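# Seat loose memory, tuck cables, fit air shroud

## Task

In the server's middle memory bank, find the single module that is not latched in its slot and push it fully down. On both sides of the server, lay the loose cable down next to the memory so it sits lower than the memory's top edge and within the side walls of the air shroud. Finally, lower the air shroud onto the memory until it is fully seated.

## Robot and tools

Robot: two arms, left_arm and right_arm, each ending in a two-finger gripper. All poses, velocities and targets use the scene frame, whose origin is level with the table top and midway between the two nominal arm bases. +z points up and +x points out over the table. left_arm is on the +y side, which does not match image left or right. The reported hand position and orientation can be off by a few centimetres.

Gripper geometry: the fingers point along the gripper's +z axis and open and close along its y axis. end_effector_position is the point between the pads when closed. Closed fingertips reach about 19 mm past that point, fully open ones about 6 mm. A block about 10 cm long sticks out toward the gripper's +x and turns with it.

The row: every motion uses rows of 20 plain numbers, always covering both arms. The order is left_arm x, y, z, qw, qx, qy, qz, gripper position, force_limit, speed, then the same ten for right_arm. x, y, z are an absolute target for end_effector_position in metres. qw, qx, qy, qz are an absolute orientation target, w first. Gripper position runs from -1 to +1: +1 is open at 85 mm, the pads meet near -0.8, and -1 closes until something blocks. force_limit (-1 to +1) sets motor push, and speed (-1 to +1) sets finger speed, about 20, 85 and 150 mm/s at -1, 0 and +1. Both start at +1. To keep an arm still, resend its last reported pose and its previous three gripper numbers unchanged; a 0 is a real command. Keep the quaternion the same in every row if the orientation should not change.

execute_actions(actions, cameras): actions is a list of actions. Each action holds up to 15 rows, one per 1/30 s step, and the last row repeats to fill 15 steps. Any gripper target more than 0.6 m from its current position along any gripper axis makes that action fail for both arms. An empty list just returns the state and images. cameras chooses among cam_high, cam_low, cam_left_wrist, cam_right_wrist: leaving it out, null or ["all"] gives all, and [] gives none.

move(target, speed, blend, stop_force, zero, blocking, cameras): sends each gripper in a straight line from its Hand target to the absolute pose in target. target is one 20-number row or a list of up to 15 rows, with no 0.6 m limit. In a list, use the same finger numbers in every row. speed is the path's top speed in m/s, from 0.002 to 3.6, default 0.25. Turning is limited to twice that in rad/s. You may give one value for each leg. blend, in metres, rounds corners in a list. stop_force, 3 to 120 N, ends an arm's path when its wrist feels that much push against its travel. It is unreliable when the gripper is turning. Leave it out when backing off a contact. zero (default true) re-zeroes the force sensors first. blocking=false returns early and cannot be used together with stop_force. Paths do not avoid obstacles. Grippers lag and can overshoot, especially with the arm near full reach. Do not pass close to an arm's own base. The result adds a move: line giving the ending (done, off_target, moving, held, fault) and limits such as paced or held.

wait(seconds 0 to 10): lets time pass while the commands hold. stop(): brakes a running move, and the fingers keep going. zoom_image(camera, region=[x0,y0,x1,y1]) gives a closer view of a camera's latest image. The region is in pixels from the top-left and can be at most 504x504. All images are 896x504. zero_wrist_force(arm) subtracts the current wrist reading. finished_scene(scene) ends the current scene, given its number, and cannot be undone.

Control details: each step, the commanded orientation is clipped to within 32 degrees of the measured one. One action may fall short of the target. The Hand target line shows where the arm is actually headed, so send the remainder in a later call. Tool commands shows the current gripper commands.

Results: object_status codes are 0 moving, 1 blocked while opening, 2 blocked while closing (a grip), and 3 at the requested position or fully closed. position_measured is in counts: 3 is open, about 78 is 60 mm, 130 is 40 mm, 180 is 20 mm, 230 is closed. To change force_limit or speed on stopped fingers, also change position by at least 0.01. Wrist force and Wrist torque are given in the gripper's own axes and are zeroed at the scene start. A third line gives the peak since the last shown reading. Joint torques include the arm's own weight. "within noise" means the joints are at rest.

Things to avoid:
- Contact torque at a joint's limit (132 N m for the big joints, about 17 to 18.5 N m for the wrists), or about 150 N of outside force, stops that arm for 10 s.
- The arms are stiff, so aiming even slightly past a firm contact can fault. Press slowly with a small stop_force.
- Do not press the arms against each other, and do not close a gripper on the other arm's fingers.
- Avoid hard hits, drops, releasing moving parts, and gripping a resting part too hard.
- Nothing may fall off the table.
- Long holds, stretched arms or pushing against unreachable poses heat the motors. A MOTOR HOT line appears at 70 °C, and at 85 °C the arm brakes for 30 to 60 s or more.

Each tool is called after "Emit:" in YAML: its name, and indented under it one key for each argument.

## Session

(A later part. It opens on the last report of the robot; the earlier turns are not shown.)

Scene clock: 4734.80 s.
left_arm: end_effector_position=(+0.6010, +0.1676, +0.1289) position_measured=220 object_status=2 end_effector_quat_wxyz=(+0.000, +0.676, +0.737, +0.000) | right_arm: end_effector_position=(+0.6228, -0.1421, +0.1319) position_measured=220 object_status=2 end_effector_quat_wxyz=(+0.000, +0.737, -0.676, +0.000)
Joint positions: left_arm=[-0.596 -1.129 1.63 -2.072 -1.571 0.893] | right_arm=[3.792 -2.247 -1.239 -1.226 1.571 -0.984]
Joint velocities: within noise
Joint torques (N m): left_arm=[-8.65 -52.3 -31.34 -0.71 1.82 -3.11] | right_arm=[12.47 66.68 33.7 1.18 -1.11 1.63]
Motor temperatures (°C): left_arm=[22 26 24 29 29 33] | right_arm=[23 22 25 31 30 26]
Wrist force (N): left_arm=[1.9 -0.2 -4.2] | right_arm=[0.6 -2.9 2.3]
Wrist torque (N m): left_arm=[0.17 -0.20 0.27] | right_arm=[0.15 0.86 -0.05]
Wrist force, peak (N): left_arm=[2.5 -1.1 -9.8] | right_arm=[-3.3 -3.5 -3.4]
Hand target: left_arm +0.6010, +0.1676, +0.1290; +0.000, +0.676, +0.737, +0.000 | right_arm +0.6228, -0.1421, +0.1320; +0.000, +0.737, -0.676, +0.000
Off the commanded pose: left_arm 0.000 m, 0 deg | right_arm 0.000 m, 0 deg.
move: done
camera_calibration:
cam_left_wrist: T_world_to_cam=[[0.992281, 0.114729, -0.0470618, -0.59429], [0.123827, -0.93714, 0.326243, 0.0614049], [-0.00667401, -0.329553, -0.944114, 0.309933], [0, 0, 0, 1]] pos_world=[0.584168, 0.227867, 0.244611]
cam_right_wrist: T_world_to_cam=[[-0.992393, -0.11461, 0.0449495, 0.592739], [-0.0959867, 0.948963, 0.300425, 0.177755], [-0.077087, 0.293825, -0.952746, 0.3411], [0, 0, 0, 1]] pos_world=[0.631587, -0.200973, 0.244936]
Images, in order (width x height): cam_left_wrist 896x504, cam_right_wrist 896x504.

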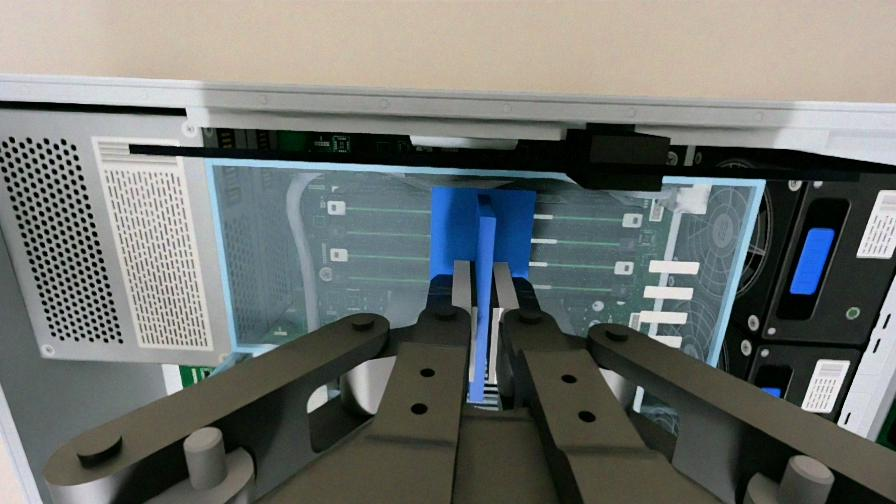

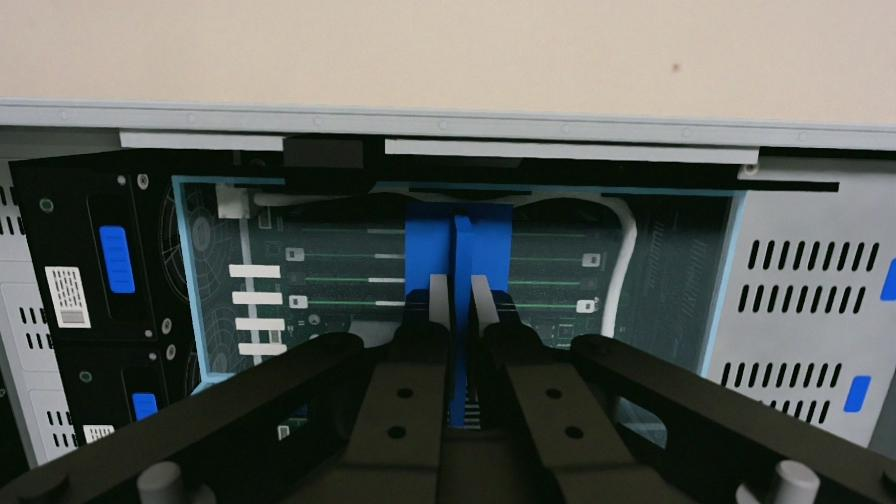

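Emit:
move:
  target:
    - [0.6010,0.1676,0.2290,0,0.67559,0.73728,0,-1,-0.6,-1,0.6228,-0.1421,0.2320,0,0.73728,-0.67559,0,-1,-0.6,-1]
    - [0.2810,0.1676,0.2290,0,0.67559,0.73728,0,-1,-0.6,-1,0.3028,-0.1421,0.2320,0,0.73728,-0.67559,0,-1,-0.6,-1]
    - [0.2810,0.1676,0.1000,0,0.67559,0.73728,0,-1,-0.6,-1,0.3028,-0.1421,0.1030,0,0.73728,-0.67559,0,-1,-0.6,-1]
  speed: [0.1,0.18,0.12]
  blend: 0.03

Scene clock: 4898.33 s.
left_arm: end_effector_position=(+0.2810, +0.1676, +0.1001) position_measured=220 object_status=2 end_effector_quat_wxyz=(+0.000, +0.676, +0.737, +0.000) | right_arm: end_effector_position=(+0.3028, -0.1421, +0.1031) position_measured=220 object_status=2 end_effector_quat_wxyz=(+0.000, +0.737, -0.676, +0.000)
Joint positions: left_arm=[-1.097 -1.717 2.42 -2.273 -1.571 0.392] | right_arm=[4.205 -1.733 -2.098 -0.882 1.571 -0.571]
Joint velocities: within noise
Joint torques (N m): left_arm=[12.44 -2.57 -13.18 -3.95 -0.96 1.87] | right_arm=[-8.73 17.62 8.98 4.24 1.51 -2.22]
Motor temperatures (°C): left_arm=[22 26 24 29 29 33] | right_arm=[23 22 25 31 30 26]
Wrist force (N): left_arm=[-4.4 -1.1 -4.3] | right_arm=[-5.7 -2.8 1.5]
Wrist torque (N m): left_arm=[0.20 -0.22 0.37] | right_arm=[0.29 0.90 0.02]
Wrist force, peak (N): left_arm=[-15.4 -1.3 -1.9] | right_arm=[-16.4 -3.3 0.8]
Hand target: left_arm +0.2810, +0.1676, +0.1000; +0.000, +0.676, +0.737, +0.000 | right_arm +0.3028, -0.1421, +0.1030; +0.000, +0.737, -0.676, +0.000
Off the commanded pose: left_arm 0.000 m, 0 deg | right_arm 0.000 m, 0 deg.
move: done
camera_calibration:
cam_left_wrist: T_world_to_cam=[[0.992282, 0.114726, -0.0470484, -0.278118], [0.123819, -0.937172, 0.326155, 0.110454], [-0.00667386, -0.329463, -0.944145, 0.280593], [0, 0, 0, 1]] pos_world=[0.264168, 0.227867, 0.215811]
cam_right_wrist: T_world_to_cam=[[-0.992394, -0.1146, 0.0449527, 0.276469], [-0.095976, 0.948965, 0.300425, 0.155689], [-0.077087, 0.293825, -0.952746, 0.288993], [0, 0, 0, 1]] pos_world=[0.311586, -0.200973, 0.216136]

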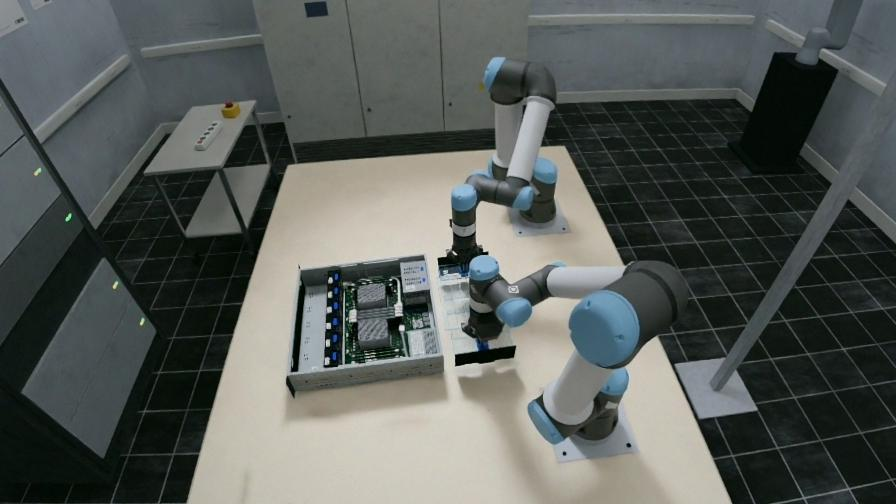

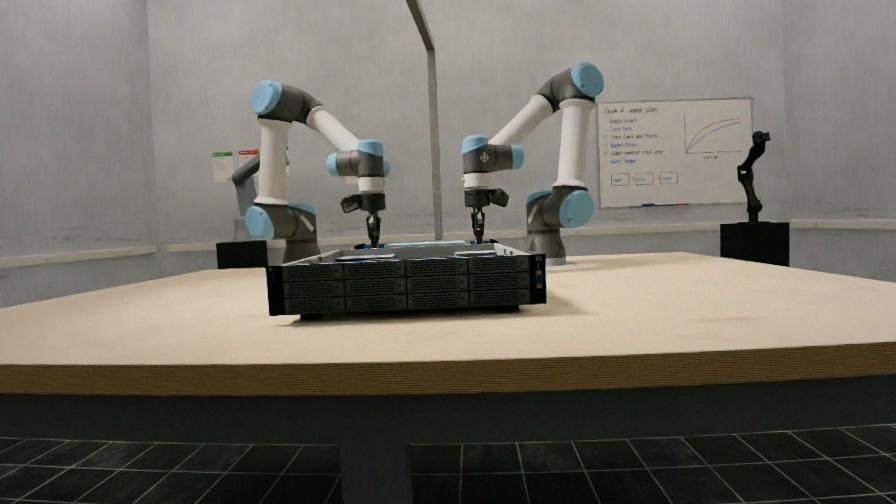

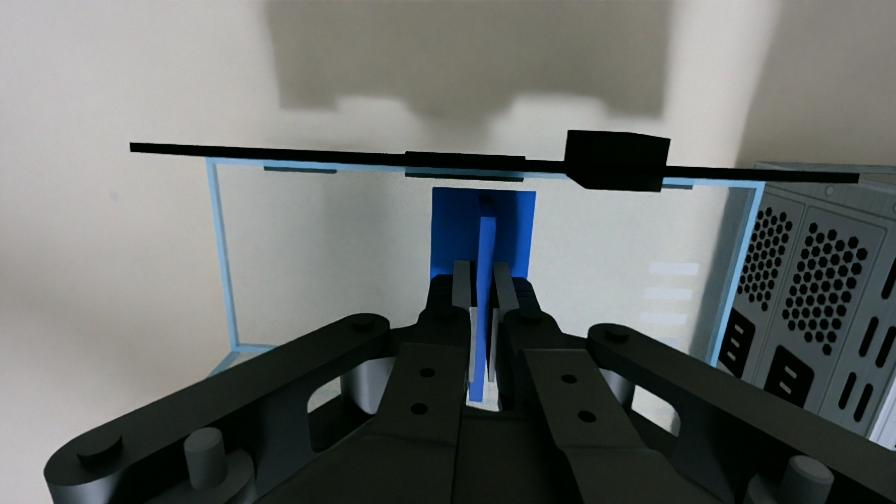

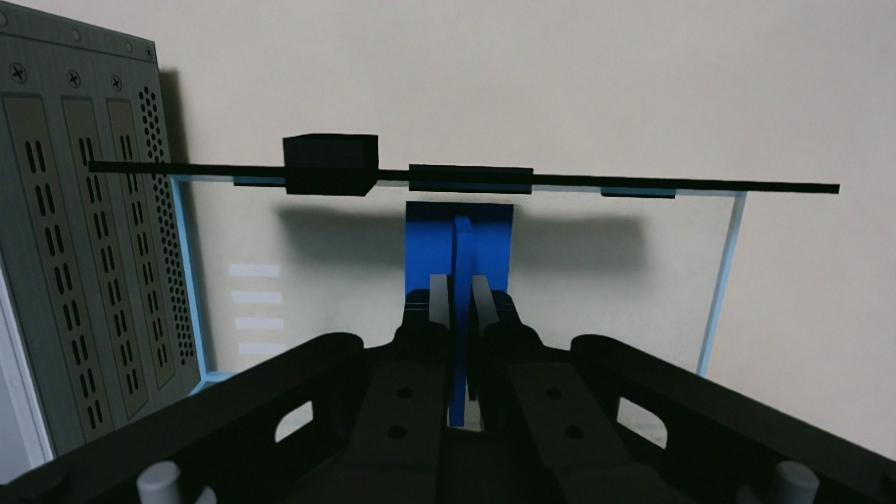

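Emit:
move:
  target:
    - [0.2810,0.1676,0.0760,0,0.67559,0.73728,0,-1,-0.6,-1,0.3028,-0.1421,0.0790,0,0.73728,-0.67559,0,-1,-0.6,-1]
  speed: 0.06
  cameras: []

Emit:
move:
  target:
    - [0.2810,0.1676,0.0690,0,0.67559,0.73728,0,-1,-0.6,-1,0.3028,-0.1421,0.0720,0,0.73728,-0.67559,0,-1,-0.6,-1]
  speed: 0.01
  stop_force: 6
  cameras: ["cam_left_wrist","cam_right_wrist"]

Scene clock: 4920.53 s.
left_arm: end_effector_position=(+0.2810, +0.1676, +0.0761) position_measured=220 object_status=2 end_effector_quat_wxyz=(+0.000, +0.676, +0.737, +0.000) | right_arm: end_effector_position=(+0.3028, -0.1421, +0.0791) position_measured=220 object_status=2 end_effector_quat_wxyz=(+0.000, +0.737, -0.676, +0.000)
Joint positions: left_arm=[-1.097 -1.658 2.454 -2.367 -1.571 0.392] | right_arm=[4.205 -1.777 -2.124 -0.811 1.571 -0.571]
Joint velocities: within noise
Joint torques (N m): left_arm=[8.5 -4.21 -11.19 -4.18 0.88 1.87] | right_arm=[-1.82 17.89 7.98 4.45 2.16 -0.53]
Motor temperatures (°C): left_arm=[22 26 24 29 29 33] | right_arm=[23 22 25 31 30 26]
Wrist force (N): left_arm=[-4.3 -1.3 -5.0] | right_arm=[-5.4 -2.7 1.5]
Wrist torque (N m): left_arm=[0.17 -0.22 0.34] | right_arm=[0.27 0.87 0.03]
Wrist force, peak (N): left_arm=[-7.1 -1.1 -4.7] | right_arm=[-8.2 -3.4 2.7]
Hand target: left_arm +0.2810, +0.1676, +0.0760; +0.000, +0.676, +0.737, +0.000 | right_arm +0.3028, -0.1421, +0.0790; +0.000, +0.737, -0.676, +0.000
Off the commanded pose: left_arm 0.000 m, 0 deg | right_arm 0.000 m, 0 deg.
move: done
No camera images: "cameras" was empty.

Scene clock: 4922.33 s.
left_arm: end_effector_position=(+0.2810, +0.1676, +0.0707) position_measured=220 object_status=2 end_effector_quat_wxyz=(+0.000, +0.676, +0.737, +0.000) | right_arm: end_effector_position=(+0.3028, -0.1421, +0.0720) position_measured=220 object_status=2 end_effector_quat_wxyz=(+0.000, +0.737, -0.676, +0.000)
Joint positions: left_arm=[-1.097 -1.643 2.461 -2.389 -1.571 0.392] | right_arm=[4.205 -1.79 -2.131 -0.791 1.571 -0.571]
Joint velocities: within noise
Joint torques (N m): left_arm=[10.87 -25.1 -22.28 0.48 1.1 1.84] | right_arm=[-1.62 17.42 7.79 3.49 1.24 -0.31]
Motor temperatures (°C): left_arm=[22 26 24 29 29 33] | right_arm=[23 22 25 31 30 26]
Wrist force (N): left_arm=[-4.8 0.0 -6.2] | right_arm=[-6.2 -2.7 -0.1]
Wrist torque (N m): left_arm=[0.12 -0.05 0.33] | right_arm=[0.44 0.56 0.02]
Wrist force, peak (N): left_arm=[-1.6 -3.3 -29.7] | right_arm=[-6.2 -3.6 5.1]
Hand target: left_arm +0.2810, +0.1676, +0.0707; +0.000, +0.676, +0.737, +0.000 | right_arm +0.3028, -0.1421, +0.0720; +0.000, +0.737, -0.676, +0.000
Off the commanded pose: left_arm 0.002 m, 0 deg | right_arm 0.000 m, 0 deg.
move: contact (left_arm)
camera_calibration:
cam_left_wrist: T_world_to_cam=[[0.99228, 0.114704, -0.0471459, -0.279473], [0.12383, -0.937175, 0.326143, 0.12001], [-0.00677385, -0.329463, -0.944144, 0.252957], [0, 0, 0, 1]] pos_world=[0.264168, 0.227867, 0.186511]
cam_right_wrist: T_world_to_cam=[[-0.992386, -0.114638, 0.0450443, 0.277835], [-0.0959854, 0.948961, 0.300434, 0.165002], [-0.0771866, 0.293823, -0.952738, 0.259488], [0, 0, 0, 1]] pos_world=[0.311586, -0.200974, 0.185137]
Images, in order (width x height): cam_left_wrist 896x504, cam_right_wrist 896x504.

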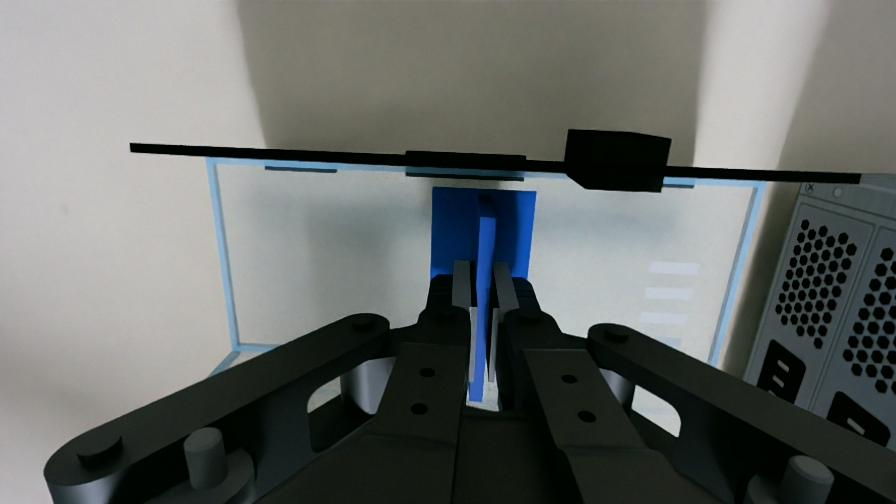

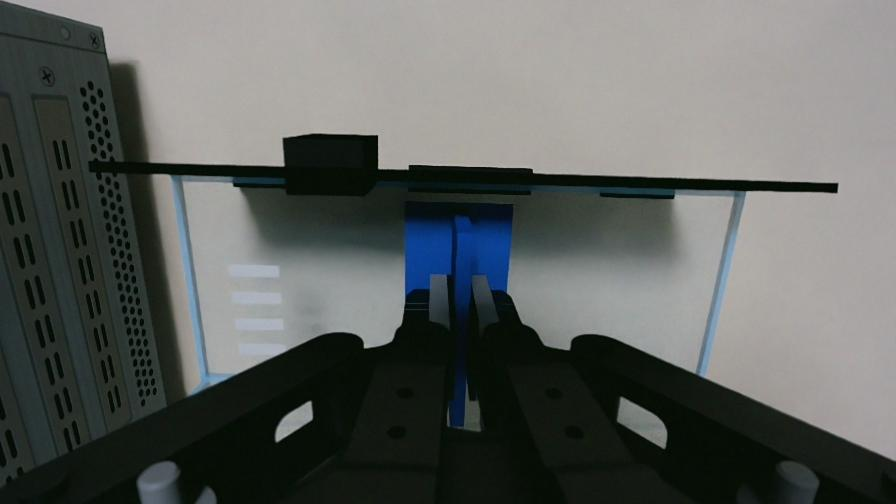

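Emit:
move:
  target:
    - [0.2810,0.1676,0.0707,0,0.67559,0.73728,0,-1,-0.6,-1,0.3028,-0.1421,0.0690,0,0.73728,-0.67559,0,-1,-0.6,-1]
  speed: 0.008
  stop_force: 5
  cameras: []

Scene clock: 4932.93 s.
left_arm: end_effector_position=(+0.2810, +0.1676, +0.0707) position_measured=220 object_status=2 end_effector_quat_wxyz=(+0.000, +0.676, +0.737, +0.000) | right_arm: end_effector_position=(+0.3028, -0.1421, +0.0707) position_measured=220 object_status=2 end_effector_quat_wxyz=(+0.000, +0.737, -0.676, +0.000)
Joint positions: left_arm=[-1.097 -1.643 2.461 -2.389 -1.571 0.392] | right_arm=[4.205 -1.793 -2.132 -0.787 1.571 -0.571]
Joint velocities: within noise
Joint torques (N m): left_arm=[9.49 -3.96 -13.64 -4.15 0.97 1.82] | right_arm=[-2.24 38.72 23.61 0.12 -0.41 -0.43]
Motor temperatures (°C): left_arm=[22 26 24 29 29 33] | right_arm=[23 22 25 31 30 26]
Wrist force (N): left_arm=[-3.5 -0.7 -4.3] | right_arm=[-5.2 -3.1 -1.7]
Wrist torque (N m): left_arm=[0.06 0.13 0.32] | right_arm=[0.44 0.41 0.01]
Wrist force, peak (N): left_arm=[-4.7 -0.4 -6.8] | right_arm=[-4.9 -2.2 -7.5]
Hand target: left_arm +0.2810, +0.1676, +0.0707; +0.000, +0.676, +0.737, +0.000 | right_arm +0.3028, -0.1421, +0.0708; +0.000, +0.737, -0.676, +0.000
Off the commanded pose: left_arm 0.000 m, 0 deg | right_arm 0.002 m, 0 deg.
move: contact (right_arm)
No camera images: "cameras" was empty.

Emit:
move:
  target:
    - [0.2810,0.1676,0.0707,0,0.67559,0.73728,0,-0.165,-0.6,-1,0.3028,-0.1421,0.0708,0,0.73728,-0.67559,0,-0.165,-0.6,-1]
  speed: 0.05
  cameras: ["cam_left_wrist","cam_right_wrist"]

Emit:
wait:
  seconds: 1.5
  cameras: ["cam_left_wrist","cam_right_wrist"]

Scene clock: 4942.33 s.
left_arm: end_effector_position=(+0.2810, +0.1676, +0.0707) position_measured=150 object_status=0 end_effector_quat_wxyz=(+0.000, +0.676, +0.737, +0.000) | right_arm: end_effector_position=(+0.3028, -0.1421, +0.0708) position_measured=150 object_status=0 end_effector_quat_wxyz=(+0.000, +0.737, -0.676, +0.000)
Joint positions: left_arm=[-1.097 -1.643 2.461 -2.389 -1.571 0.392] | right_arm=[4.205 -1.793 -2.132 -0.787 1.571 -0.571]
Joint velocities: within noise
Joint torques (N m): left_arm=[-1.47 -6.51 -20.02 -2.41 0.6 1.89] | right_arm=[-1.8 40.05 26.31 0.87 -0.99 -0.47]
Motor temperatures (°C): left_arm=[22 26 24 29 29 33] | right_arm=[23 22 25 31 30 26]
Wrist force (N): left_arm=[0.0 1.6 -3.8] | right_arm=[-1.3 -0.6 -2.1]
Wrist torque (N m): left_arm=[0.25 0.04 0.00] | right_arm=[0.30 0.41 -0.36]
Wrist force, peak (N): left_arm=[-3.6 -1.1 -5.4] | right_arm=[-5.8 -3.4 -1.5]
Hand target: left_arm +0.2810, +0.1676, +0.0707; +0.000, +0.676, +0.737, +0.000 | right_arm +0.3028, -0.1421, +0.0708; +0.000, +0.737, -0.676, +0.000
Off the commanded pose: left_arm 0.000 m, 0 deg | right_arm 0.000 m, 0 deg.
move: done
camera_calibration:
cam_left_wrist: T_world_to_cam=[[0.992269, 0.11483, -0.0470846, -0.279509], [0.123929, -0.937159, 0.326151, 0.119978], [-0.00667375, -0.329465, -0.944144, 0.25293], [0, 0, 0, 1]] pos_world=[0.264168, 0.227866, 0.186511]
cam_right_wrist: T_world_to_cam=[[-0.992386, -0.114638, 0.0450443, 0.277889], [-0.0959854, 0.948961, 0.300434, 0.165363], [-0.0771866, 0.293823, -0.952738, 0.258344], [0, 0, 0, 1]] pos_world=[0.311586, -0.200974, 0.183937]
Images, in order (width x height): cam_left_wrist 896x504, cam_right_wrist 896x504.

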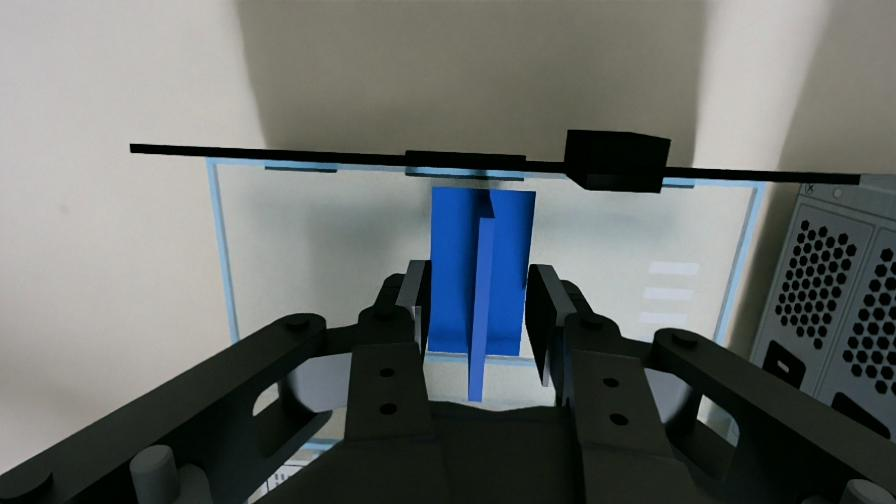

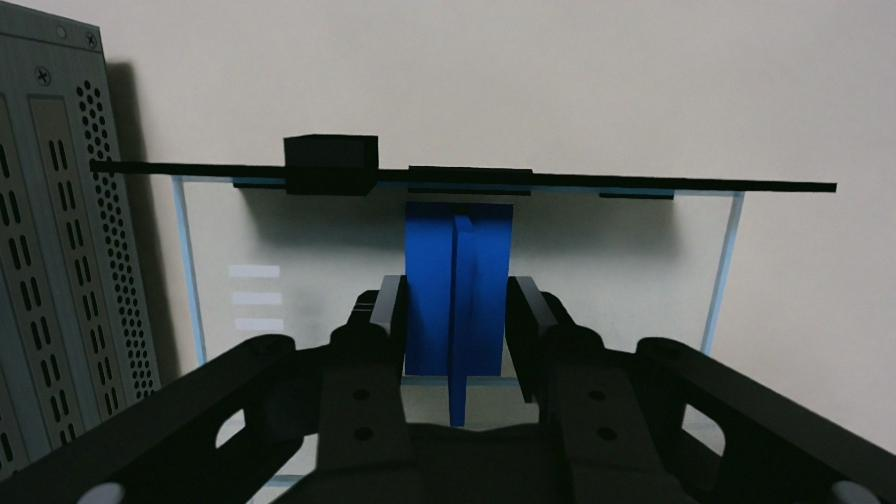

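Scene clock: 4943.83 s.
left_arm: end_effector_position=(+0.2810, +0.1676, +0.0707) position_measured=150 object_status=3 end_effector_quat_wxyz=(+0.000, +0.676, +0.737, +0.000) | right_arm: end_effector_position=(+0.3028, -0.1421, +0.0708) position_measured=150 object_status=3 end_effector_quat_wxyz=(+0.000, +0.737, -0.676, +0.000)
Joint positions: left_arm=[-1.097 -1.643 2.461 -2.389 -1.571 0.392] | right_arm=[4.205 -1.793 -2.132 -0.787 1.571 -0.571]
Joint velocities: within noise
Joint torques (N m): left_arm=[-7.15 -9.25 -21.58 -1.81 0.42 1.85] | right_arm=[-2.32 39.66 24.46 0.94 -1.73 -0.6]
Motor temperatures (°C): left_arm=[22 26 24 29 29 33] | right_arm=[23 22 25 31 30 26]
Wrist force (N): left_arm=[0.1 1.7 -3.9] | right_arm=[-1.4 -0.4 -2.7]
Wrist torque (N m): left_arm=[0.26 0.02 -0.01] | right_arm=[0.34 0.43 -0.36]
Wrist force, peak (N): left_arm=[0.1 1.4 -4.2] | right_arm=[-1.6 -0.7 -2.7]
Hand target: left_arm +0.2810, +0.1676, +0.0707; +0.000, +0.676, +0.737, +0.000 | right_arm +0.3028, -0.1421, +0.0708; +0.000, +0.737, -0.676, +0.000
Tool commands: left_gripper/position=-0.165 left_gripper/force_limit=-0.6 left_gripper/speed=-1.0 right_gripper/position=-0.165 right_gripper/force_limit=-0.6 right_gripper/speed=-1.0
Off the commanded pose: left_arm 0.000 m, 0 deg | right_arm 0.000 m, 0 deg.
wait: 1.50 s; at rest by 0.17 s
camera_calibration:
cam_left_wrist: T_world_to_cam=[[0.99228, 0.1147, -0.0471567, -0.279469], [0.12383, -0.937144, 0.326232, 0.119986], [-0.00677399, -0.329553, -0.944113, 0.252971], [0, 0, 0, 1]] pos_world=[0.264168, 0.227867, 0.186511]
cam_right_wrist: T_world_to_cam=[[-0.992386, -0.114638, 0.0450443, 0.277889], [-0.0959854, 0.948961, 0.300434, 0.165363], [-0.0771866, 0.293823, -0.952738, 0.258344], [0, 0, 0, 1]] pos_world=[0.311586, -0.200974, 0.183937]
Images, in order (width x height): cam_left_wrist 896x504, cam_right_wrist 896x504.

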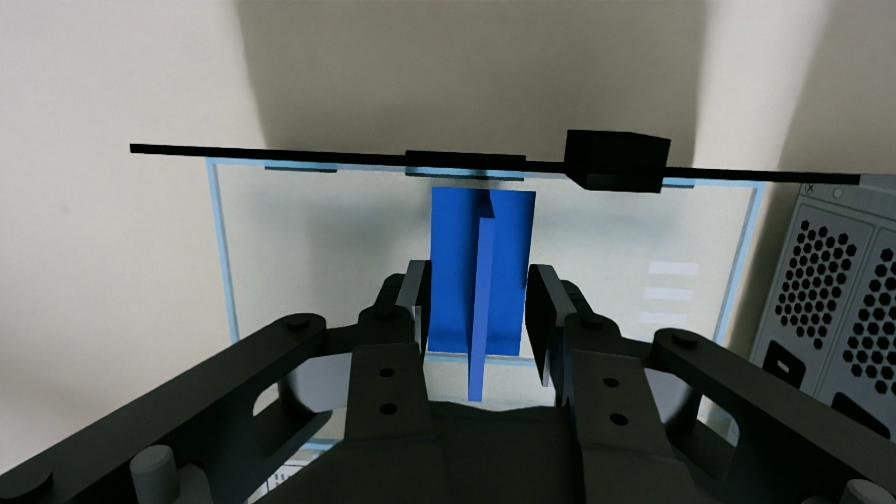

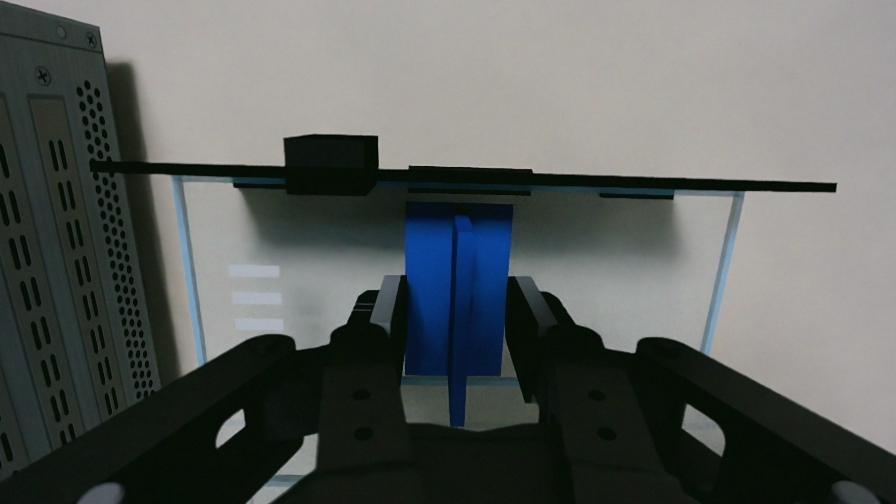

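Emit:
move:
  target:
    - [0.2810,0.1676,0.2000,0,0.67559,0.73728,0,-0.165,-0.6,-1,0.3028,-0.1421,0.2000,0,0.73728,-0.67559,0,-0.165,-0.6,-1]
    - [0.6000,0.1350,0.1800,0,0.67559,0.73728,0,-0.165,-0.6,-1,0.3028,-0.1621,0.2500,0,0.73728,-0.67559,0,-0.165,-0.6,-1]
  speed: [0.15,0.3]
  blend: 0.02
  cameras: ["cam_left_wrist","cam_high"]

Emit:
zoom_image:
  camera: "cam_left_wrist"
  region: [200, 120, 500, 290]

Emit:
zoom_image:
  camera: "cam_left_wrist"
  region: [480, 120, 780, 290]

Scene clock: 4971.77 s.
left_arm: end_effector_position=(+0.5999, +0.1350, +0.1800) position_measured=150 object_status=3 end_effector_quat_wxyz=(+0.000, +0.676, +0.737, +0.000) | right_arm: end_effector_position=(+0.3028, -0.1621, +0.2500) position_measured=150 object_status=3 end_effector_quat_wxyz=(+0.000, +0.737, -0.676, +0.000)
Joint positions: left_arm=[-0.639 -1.154 1.523 -1.941 -1.571 0.85] | right_arm=[4.184 -1.522 -1.897 -1.293 1.571 -0.592]
Joint velocities: within noise
Joint torques (N m): left_arm=[10.81 -30.49 -31.68 -0.25 -1.7 2.43] | right_arm=[-8.23 33.07 31.17 0.87 2.12 -1.86]
Motor temperatures (°C): left_arm=[22 26 24 29 29 33] | right_arm=[23 22 25 31 30 26]
Wrist force (N): left_arm=[0.0 1.5 -3.9] | right_arm=[-1.5 -0.4 -2.3]
Wrist torque (N m): left_arm=[0.23 0.03 0.00] | right_arm=[0.34 0.45 -0.36]
Wrist force, peak (N): left_arm=[0.2 -0.1 -5.2] | right_arm=[-1.4 -0.5 -3.2]
Hand target: left_arm +0.6000, +0.1350, +0.1800; +0.000, +0.676, +0.737, +0.000 | right_arm +0.3028, -0.1621, +0.2500; +0.000, +0.737, -0.676, +0.000
Off the commanded pose: left_arm 0.000 m, 0 deg | right_arm 0.000 m, 0 deg.
move: done
camera_calibration:
cam_left_wrist: T_world_to_cam=[[0.992281, 0.114729, -0.0470618, -0.587049], [0.123827, -0.93714, 0.326243, 0.0142866], [-0.00667401, -0.329553, -0.944114, 0.347521], [0, 0, 0, 1]] pos_world=[0.583068, 0.195267, 0.295811]
Images, in order (width x height): cam_high 896x504, cam_left_wrist 896x504.

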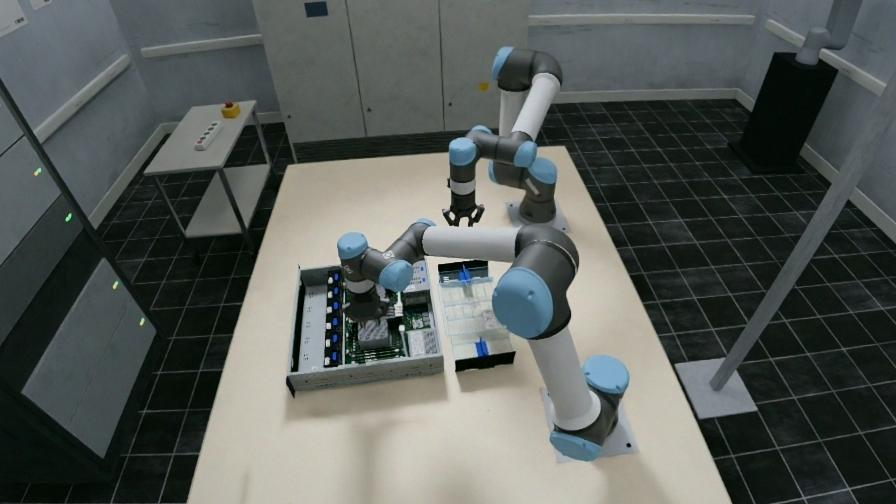

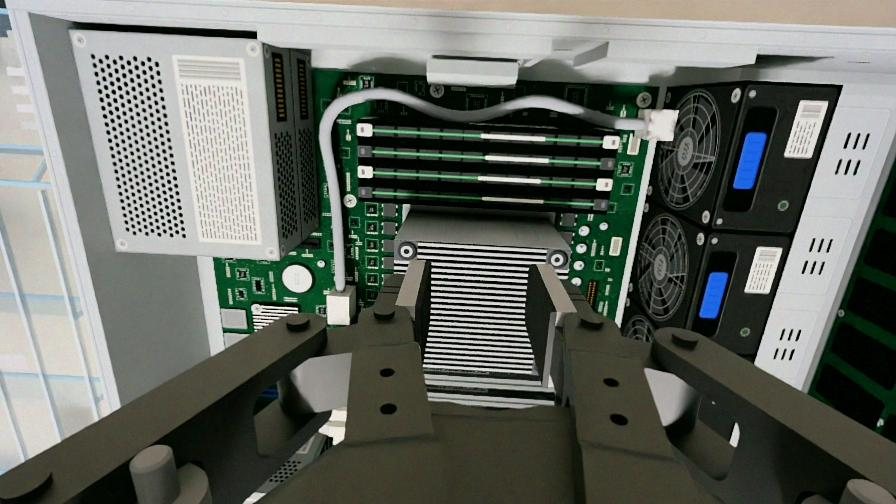

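Scaled by 1.680 from the camera's 896x504 image, which has a finer 1280x720 frame.

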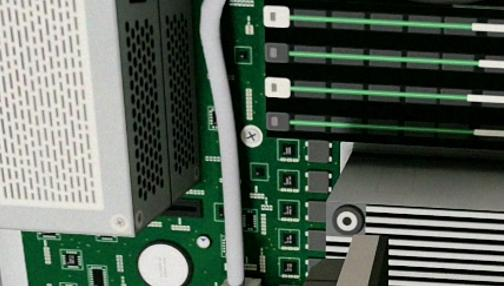

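Scaled by 1.680 from the camera's 896x504 image, which has a finer 1280x720 frame.

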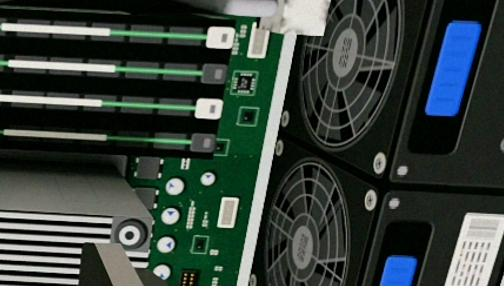

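Emit:
zoom_image:
  camera: "cam_left_wrist"
  region: [310, 20, 530, 150]

Emit:
zoom_image:
  camera: "cam_left_wrist"
  region: [480, 20, 700, 150]

Scaled by 2.291 from the camera's 896x504 image, which has a finer 1280x720 frame.

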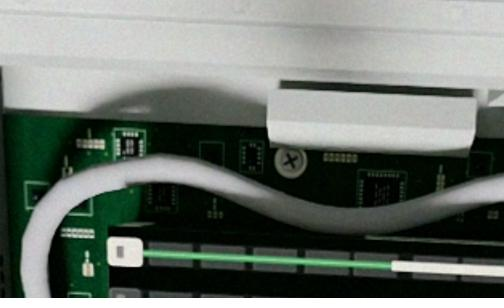

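Scaled by 2.291 from the camera's 896x504 image, which has a finer 1280x720 frame.

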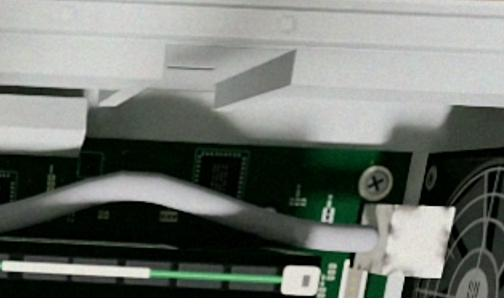

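Emit:
move:
  target:
    - [0.5450,0.1700,0.1900,0.0095,0.0381,-0.9695,-0.2417,-1,-0.6,-1,0.3028,-0.1621,0.2500,0,0.73728,-0.67559,0,-0.165,-0.6,-1]
    - [0.5450,0.1917,0.1150,0.0095,0.0381,-0.9695,-0.2417,-1,-0.6,-1,0.3028,-0.1621,0.2500,0,0.73728,-0.67559,0,-0.165,-0.6,-1]
  speed: [0.3,0.1]
  blend: 0.01
  cameras: ["cam_left_wrist","cam_high"]

Scene clock: 5120.27 s.
left_arm: end_effector_position=(+0.5450, +0.1917, +0.1151) position_measured=230 object_status=3 end_effector_quat_wxyz=(-0.010, -0.038, +0.970, +0.242) | right_arm: end_effector_position=(+0.3028, -0.1621, +0.2500) position_measured=150 object_status=3 end_effector_quat_wxyz=(+0.000, +0.737, -0.676, +0.000)
Joint positions: left_arm=[-0.763 -1.103 1.611 -1.703 -1.251 -0.897] | right_arm=[4.184 -1.522 -1.897 -1.293 1.571 -0.592]
Joint velocities: within noise
Joint torques (N m): left_arm=[10.19 -28.86 -15.17 -3.79 2.54 1.93] | right_arm=[-7.01 31.45 22.19 1.22 2.19 -1.73]
Motor temperatures (°C): left_arm=[22 26 24 29 29 33] | right_arm=[23 22 25 31 30 26]
Wrist force (N): left_arm=[-0.3 2.2 -3.8] | right_arm=[-1.3 -0.3 -2.4]
Wrist torque (N m): left_arm=[0.22 0.11 0.05] | right_arm=[0.35 0.42 -0.35]
Wrist force, peak (N): left_arm=[-0.8 2.3 -4.5] | right_arm=[-1.5 -0.6 -2.7]
Hand target: left_arm +0.5450, +0.1917, +0.1150; -0.010, -0.038, +0.970, +0.242 | right_arm +0.3028, -0.1621, +0.2500; +0.000, +0.737, -0.676, +0.000
Off the commanded pose: left_arm 0.000 m, 0 deg | right_arm 0.000 m, 0 deg.
move: done
camera_calibration:
cam_left_wrist: T_world_to_cam=[[-0.0986534, 0.898797, 0.427119, -0.152408], [0.950617, -0.0418052, 0.307539, -0.524699], [0.294271, 0.436367, -0.850287, -0.0171169], [0, 0, 0, 1]] pos_world=[0.488789, 0.122518, 0.211908]
Images, in order (width x height): cam_high 896x504, cam_left_wrist 896x504.

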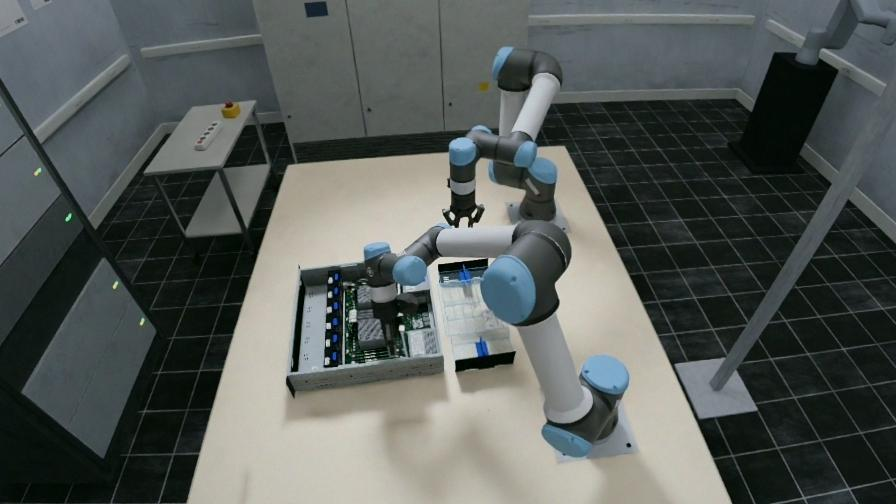

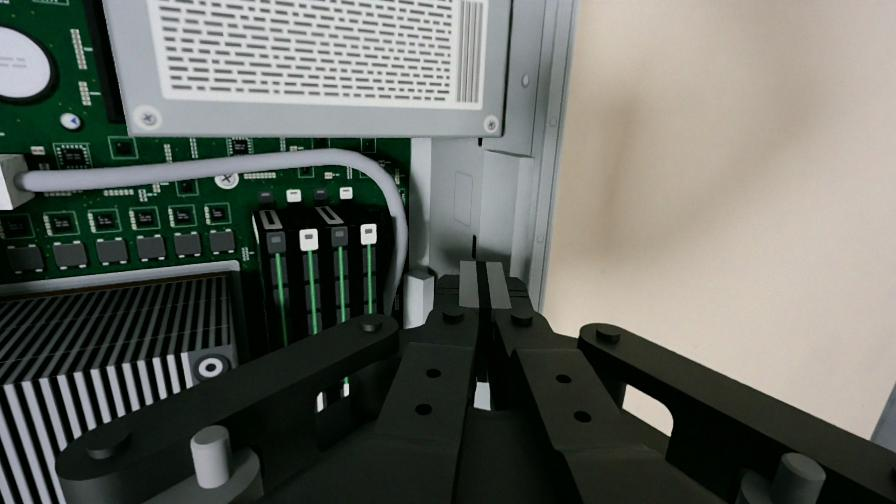

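Emit:
move:
  target:
    - [0.5450,0.1876,0.0760,0.01148,0.03754,-0.95556,-0.29214,-1,-0.6,-1,0.3028,-0.1621,0.2500,0,0.73728,-0.67559,0,-0.165,-0.6,-1]
  speed: 0.06
  cameras: ["cam_left_wrist"]

Emit:
zoom_image:
  camera: "cam_left_wrist"
  region: [330, 130, 550, 330]

Scene clock: 5178.93 s.
left_arm: end_effector_position=(+0.5450, +0.1876, +0.0762) position_measured=230 object_status=3 end_effector_quat_wxyz=(-0.011, -0.038, +0.956, +0.292) | right_arm: end_effector_position=(+0.3028, -0.1621, +0.2500) position_measured=150 object_status=3 end_effector_quat_wxyz=(+0.000, +0.737, -0.676, +0.000)
Joint positions: left_arm=[-0.791 -1.009 1.589 -1.677 -1.2 -0.955] | right_arm=[4.184 -1.522 -1.897 -1.293 1.571 -0.592]
Joint velocities: within noise
Joint torques (N m): left_arm=[-8.32 -31.1 -27.92 0.59 2.46 -2.59] | right_arm=[-6.55 30.95 16.84 1.32 2.13 -1.61]
Motor temperatures (°C): left_arm=[22 26 24 29 29 33] | right_arm=[23 22 25 31 30 26]
Wrist force (N): left_arm=[-0.7 2.1 -3.5] | right_arm=[-1.5 -0.4 -2.3]
Wrist torque (N m): left_arm=[0.16 0.17 0.06] | right_arm=[0.34 0.45 -0.36]
Wrist force, peak (N): left_arm=[-0.3 2.6 -4.3] | right_arm=[-1.4 -0.5 -2.7]
Hand target: left_arm +0.5450, +0.1876, +0.0760; -0.011, -0.038, +0.956, +0.292 | right_arm +0.3028, -0.1621, +0.2500; +0.000, +0.737, -0.676, +0.000
Off the commanded pose: left_arm 0.000 m, 0 deg | right_arm 0.000 m, 0 deg.
move: done
camera_calibration:
cam_left_wrist: T_world_to_cam=[[-0.094808, 0.849537, 0.518939, -0.13202], [0.95304, -0.0731554, 0.293876, -0.507311], [0.287622, 0.522432, -0.802707, -0.0646276], [0, 0, 0, 1]] pos_world=[0.489559, 0.108807, 0.16572]
Images, in order (width x height): cam_left_wrist 896x504.

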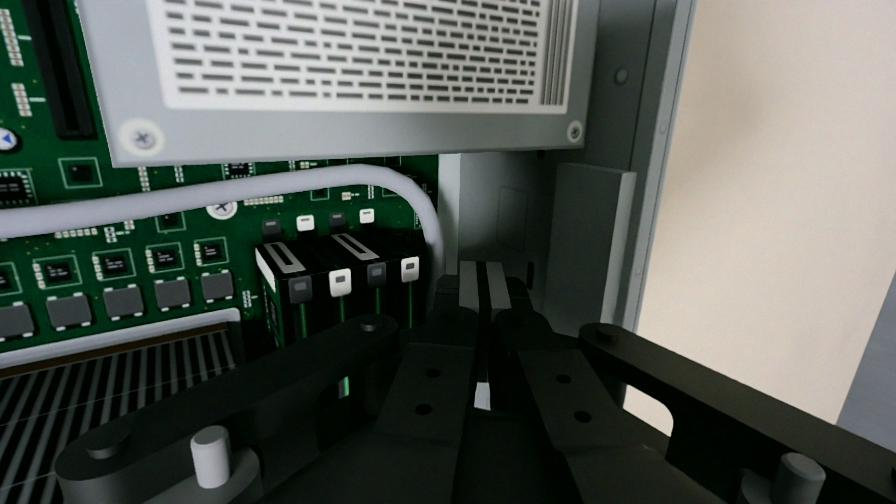

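Scaled by 2.291 from the camera's 896x504 image, which has a finer 1280x720 frame.

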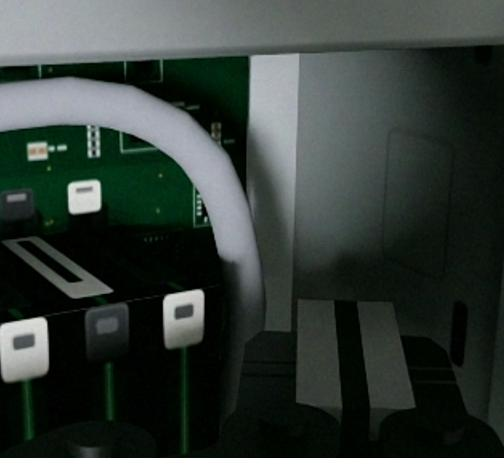

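Emit:
move:
  target:
    - [0.5450,0.1876,0.0457,0.01148,0.03754,-0.95556,-0.29214,-1,-0.6,-1,0.3028,-0.1621,0.2500,0,0.73728,-0.67559,0,-0.165,-0.6,-1]
  speed: 0.01
  stop_force: 10
  cameras: ["cam_left_wrist"]

Emit:
zoom_image:
  camera: "cam_left_wrist"
  region: [330, 130, 550, 330]

Scene clock: 5193.10 s.
left_arm: end_effector_position=(+0.5450, +0.1876, +0.0718) position_measured=230 object_status=3 end_effector_quat_wxyz=(-0.011, -0.038, +0.956, +0.292) | right_arm: end_effector_position=(+0.3028, -0.1621, +0.2500) position_measured=150 object_status=3 end_effector_quat_wxyz=(+0.000, +0.737, -0.676, +0.000)
Joint positions: left_arm=[-0.791 -1.003 1.592 -1.686 -1.199 -0.955] | right_arm=[4.184 -1.522 -1.897 -1.293 1.571 -0.592]
Joint velocities: within noise
Joint torques (N m): left_arm=[-7.61 -48.97 -24.21 0.4 -1.6 -2.57] | right_arm=[-5.7 30.49 15.01 1.51 2.12 -1.55]
Motor temperatures (°C): left_arm=[22 26 24 29 29 33] | right_arm=[23 22 25 31 30 26]
Wrist force (N): left_arm=[0.7 9.2 -10.7] | right_arm=[-1.5 -0.2 -2.6]
Wrist torque (N m): left_arm=[0.84 0.00 0.03] | right_arm=[0.37 0.44 -0.36]
Wrist force, peak (N): left_arm=[5.9 19.8 -22.3] | right_arm=[-1.3 -0.2 -2.9]
Hand target: left_arm +0.5450, +0.1876, +0.0718; -0.011, -0.038, +0.956, +0.292 | right_arm +0.3028, -0.1621, +0.2500; +0.000, +0.737, -0.676, +0.000
Off the commanded pose: left_arm 0.026 m, 0 deg | right_arm 0.000 m, 0 deg.
move: contact (left_arm)
camera_calibration:
cam_left_wrist: T_world_to_cam=[[-0.094775, 0.849334, 0.519278, -0.129702], [0.953071, -0.0732478, 0.293752, -0.50601], [0.28753, 0.522749, -0.802533, -0.068126], [0, 0, 0, 1]] pos_world=[0.489559, 0.108709, 0.161319]
Images, in order (width x height): cam_left_wrist 896x504.

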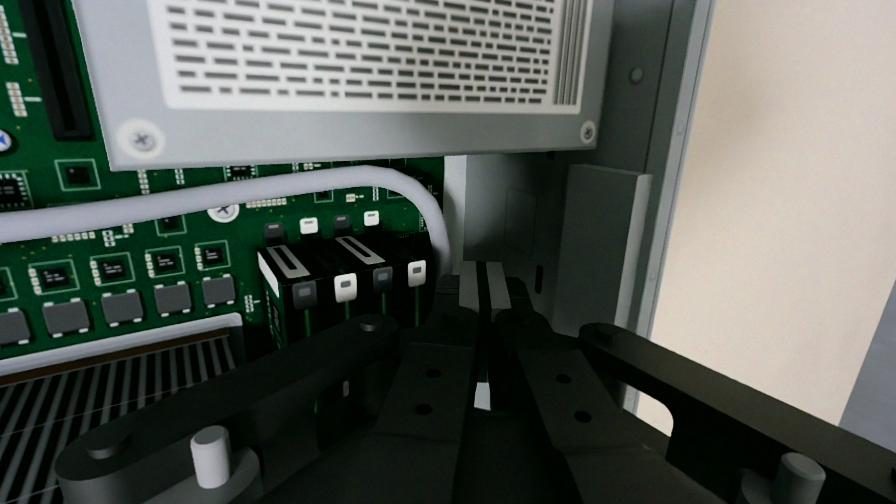

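Scaled by 2.291 from the camera's 896x504 image, which has a finer 1280x720 frame.

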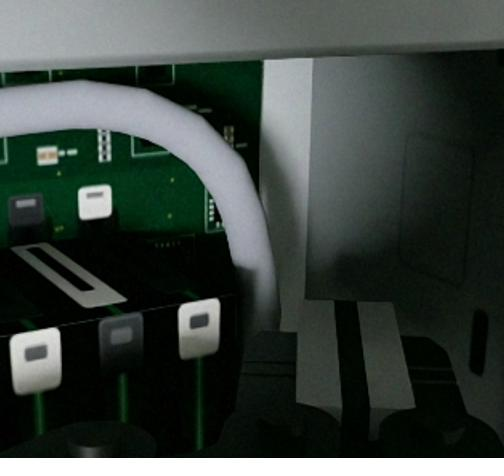

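Emit:
move:
  target:
    - [0.5450,0.1876,0.0920,0.01148,0.03754,-0.95556,-0.29214,-1,-0.6,-1,0.3028,-0.1621,0.2500,0,0.73728,-0.67559,0,-0.165,-0.6,-1]
    - [0.5420,0.1876,0.0920,-0.02650,-0.08667,-0.95236,-0.29117,-1,-0.6,-1,0.3028,-0.1621,0.2500,0,0.73728,-0.67559,0,-0.165,-0.6,-1]
    - [0.5420,0.1876,0.0780,-0.02650,-0.08667,-0.95236,-0.29117,-1,-0.6,-1,0.3028,-0.1621,0.2500,0,0.73728,-0.67559,0,-0.165,-0.6,-1]
  speed: [0.05,0.2,0.05]
  cameras: ["cam_left_wrist"]

Emit:
move:
  target:
    - [0.5420,0.1876,0.0457,-0.02650,-0.08667,-0.95236,-0.29117,-1,-0.6,-1,0.3028,-0.1621,0.2500,0,0.73728,-0.67559,0,-0.165,-0.6,-1]
  speed: 0.01
  stop_force: 8
  cameras: ["cam_left_wrist"]

Scene clock: 5243.57 s.
left_arm: end_effector_position=(+0.5420, +0.1876, +0.0781) position_measured=230 object_status=3 end_effector_quat_wxyz=(+0.026, +0.087, +0.952, +0.291) | right_arm: end_effector_position=(+0.3028, -0.1621, +0.2500) position_measured=150 object_status=3 end_effector_quat_wxyz=(+0.000, +0.737, -0.676, +0.000)
Joint positions: left_arm=[-0.836 -1.075 1.718 -1.827 -1.109 -0.741] | right_arm=[4.184 -1.522 -1.897 -1.293 1.571 -0.592]
Joint velocities: within noise
Joint torques (N m): left_arm=[-8.09 -28.4 -15.51 -3.67 2.92 2.31] | right_arm=[-4.71 28.2 15.28 1.72 2.1 -1.46]
Motor temperatures (°C): left_arm=[22 26 24 29 29 33] | right_arm=[23 22 25 31 30 26]
Wrist force (N): left_arm=[-0.6 1.9 -3.7] | right_arm=[-1.3 -0.5 -2.2]
Wrist torque (N m): left_arm=[0.15 0.13 0.06] | right_arm=[0.31 0.41 -0.35]
Wrist force, peak (N): left_arm=[0.9 9.4 -11.2] | right_arm=[-1.5 -0.7 -2.7]
Hand target: left_arm +0.5420, +0.1876, +0.0780; +0.026, +0.087, +0.952, +0.291 | right_arm +0.3028, -0.1621, +0.2500; +0.000, +0.737, -0.676, +0.000
Off the commanded pose: left_arm 0.000 m, 0 deg | right_arm 0.000 m, 0 deg.
move: done
camera_calibration:
cam_left_wrist: T_world_to_cam=[[0.126747, 0.845146, 0.519291, -0.252544], [0.902213, -0.315794, 0.293746, -0.431913], [0.412247, 0.431279, -0.802528, -0.112641], [0, 0, 0, 1]] pos_world=[0.468122, 0.125621, 0.167619]
Images, in order (width x height): cam_left_wrist 896x504.

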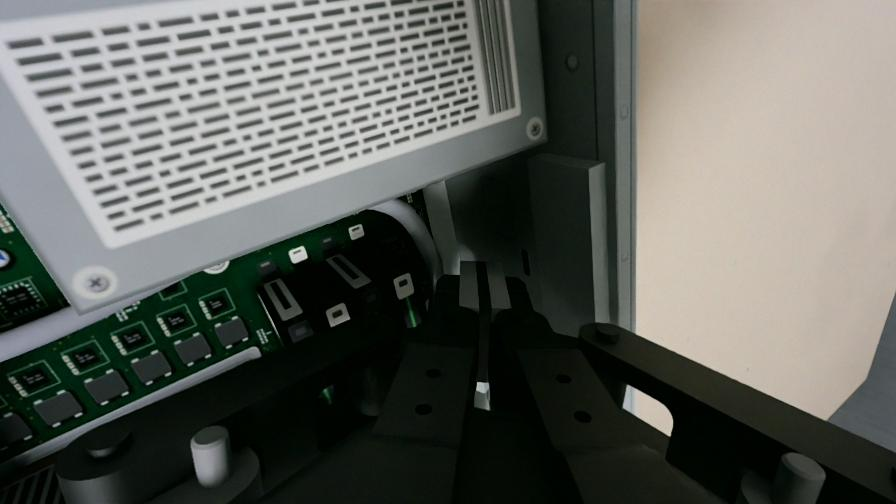

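Scene clock: 5245.67 s.
left_arm: end_effector_position=(+0.5420, +0.1876, +0.0693) position_measured=230 object_status=3 end_effector_quat_wxyz=(+0.027, +0.087, +0.952, +0.291) | right_arm: end_effector_position=(+0.3028, -0.1621, +0.2500) position_measured=150 object_status=3 end_effector_quat_wxyz=(+0.000, +0.737, -0.676, +0.000)
Joint positions: left_arm=[-0.836 -1.063 1.726 -1.847 -1.109 -0.741] | right_arm=[4.184 -1.522 -1.897 -1.293 1.571 -0.592]
Joint velocities: within noise
Joint torques (N m): left_arm=[-8.22 -50.77 -26.46 -0.11 -0.33 1.4] | right_arm=[-4.02 29.36 15.68 1.8 2.09 -1.33]
Motor temperatures (°C): left_arm=[22 26 24 29 29 33] | right_arm=[23 22 25 31 30 26]
Wrist force (N): left_arm=[0.1 6.2 -4.6] | right_arm=[-1.3 -0.6 -2.6]
Wrist torque (N m): left_arm=[0.14 0.11 0.04] | right_arm=[0.30 0.43 -0.35]
Wrist force, peak (N): left_arm=[2.2 10.2 -9.8] | right_arm=[-1.5 -0.3 -2.8]
Hand target: left_arm +0.5420, +0.1876, +0.0693; +0.027, +0.087, +0.952, +0.291 | right_arm +0.3028, -0.1621, +0.2500; +0.000, +0.737, -0.676, +0.000
Off the commanded pose: left_arm 0.024 m, 0 deg | right_arm 0.000 m, 0 deg.
move: contact (left_arm)
camera_calibration:
cam_left_wrist: T_world_to_cam=[[0.126809, 0.845087, 0.519372, -0.248009], [0.902151, -0.315928, 0.29379, -0.429289], [0.412362, 0.431297, -0.802459, -0.11977], [0, 0, 0, 1]] pos_world=[0.468122, 0.125622, 0.158819]
Images, in order (width x height): cam_left_wrist 896x504.

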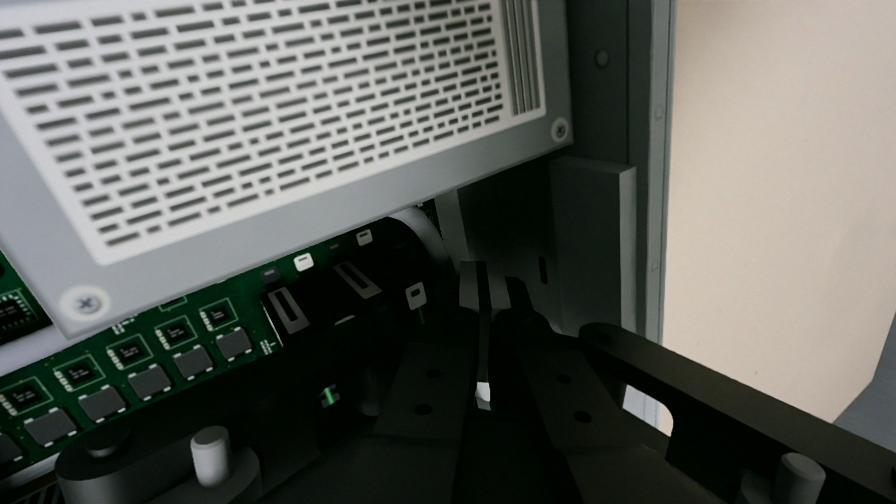

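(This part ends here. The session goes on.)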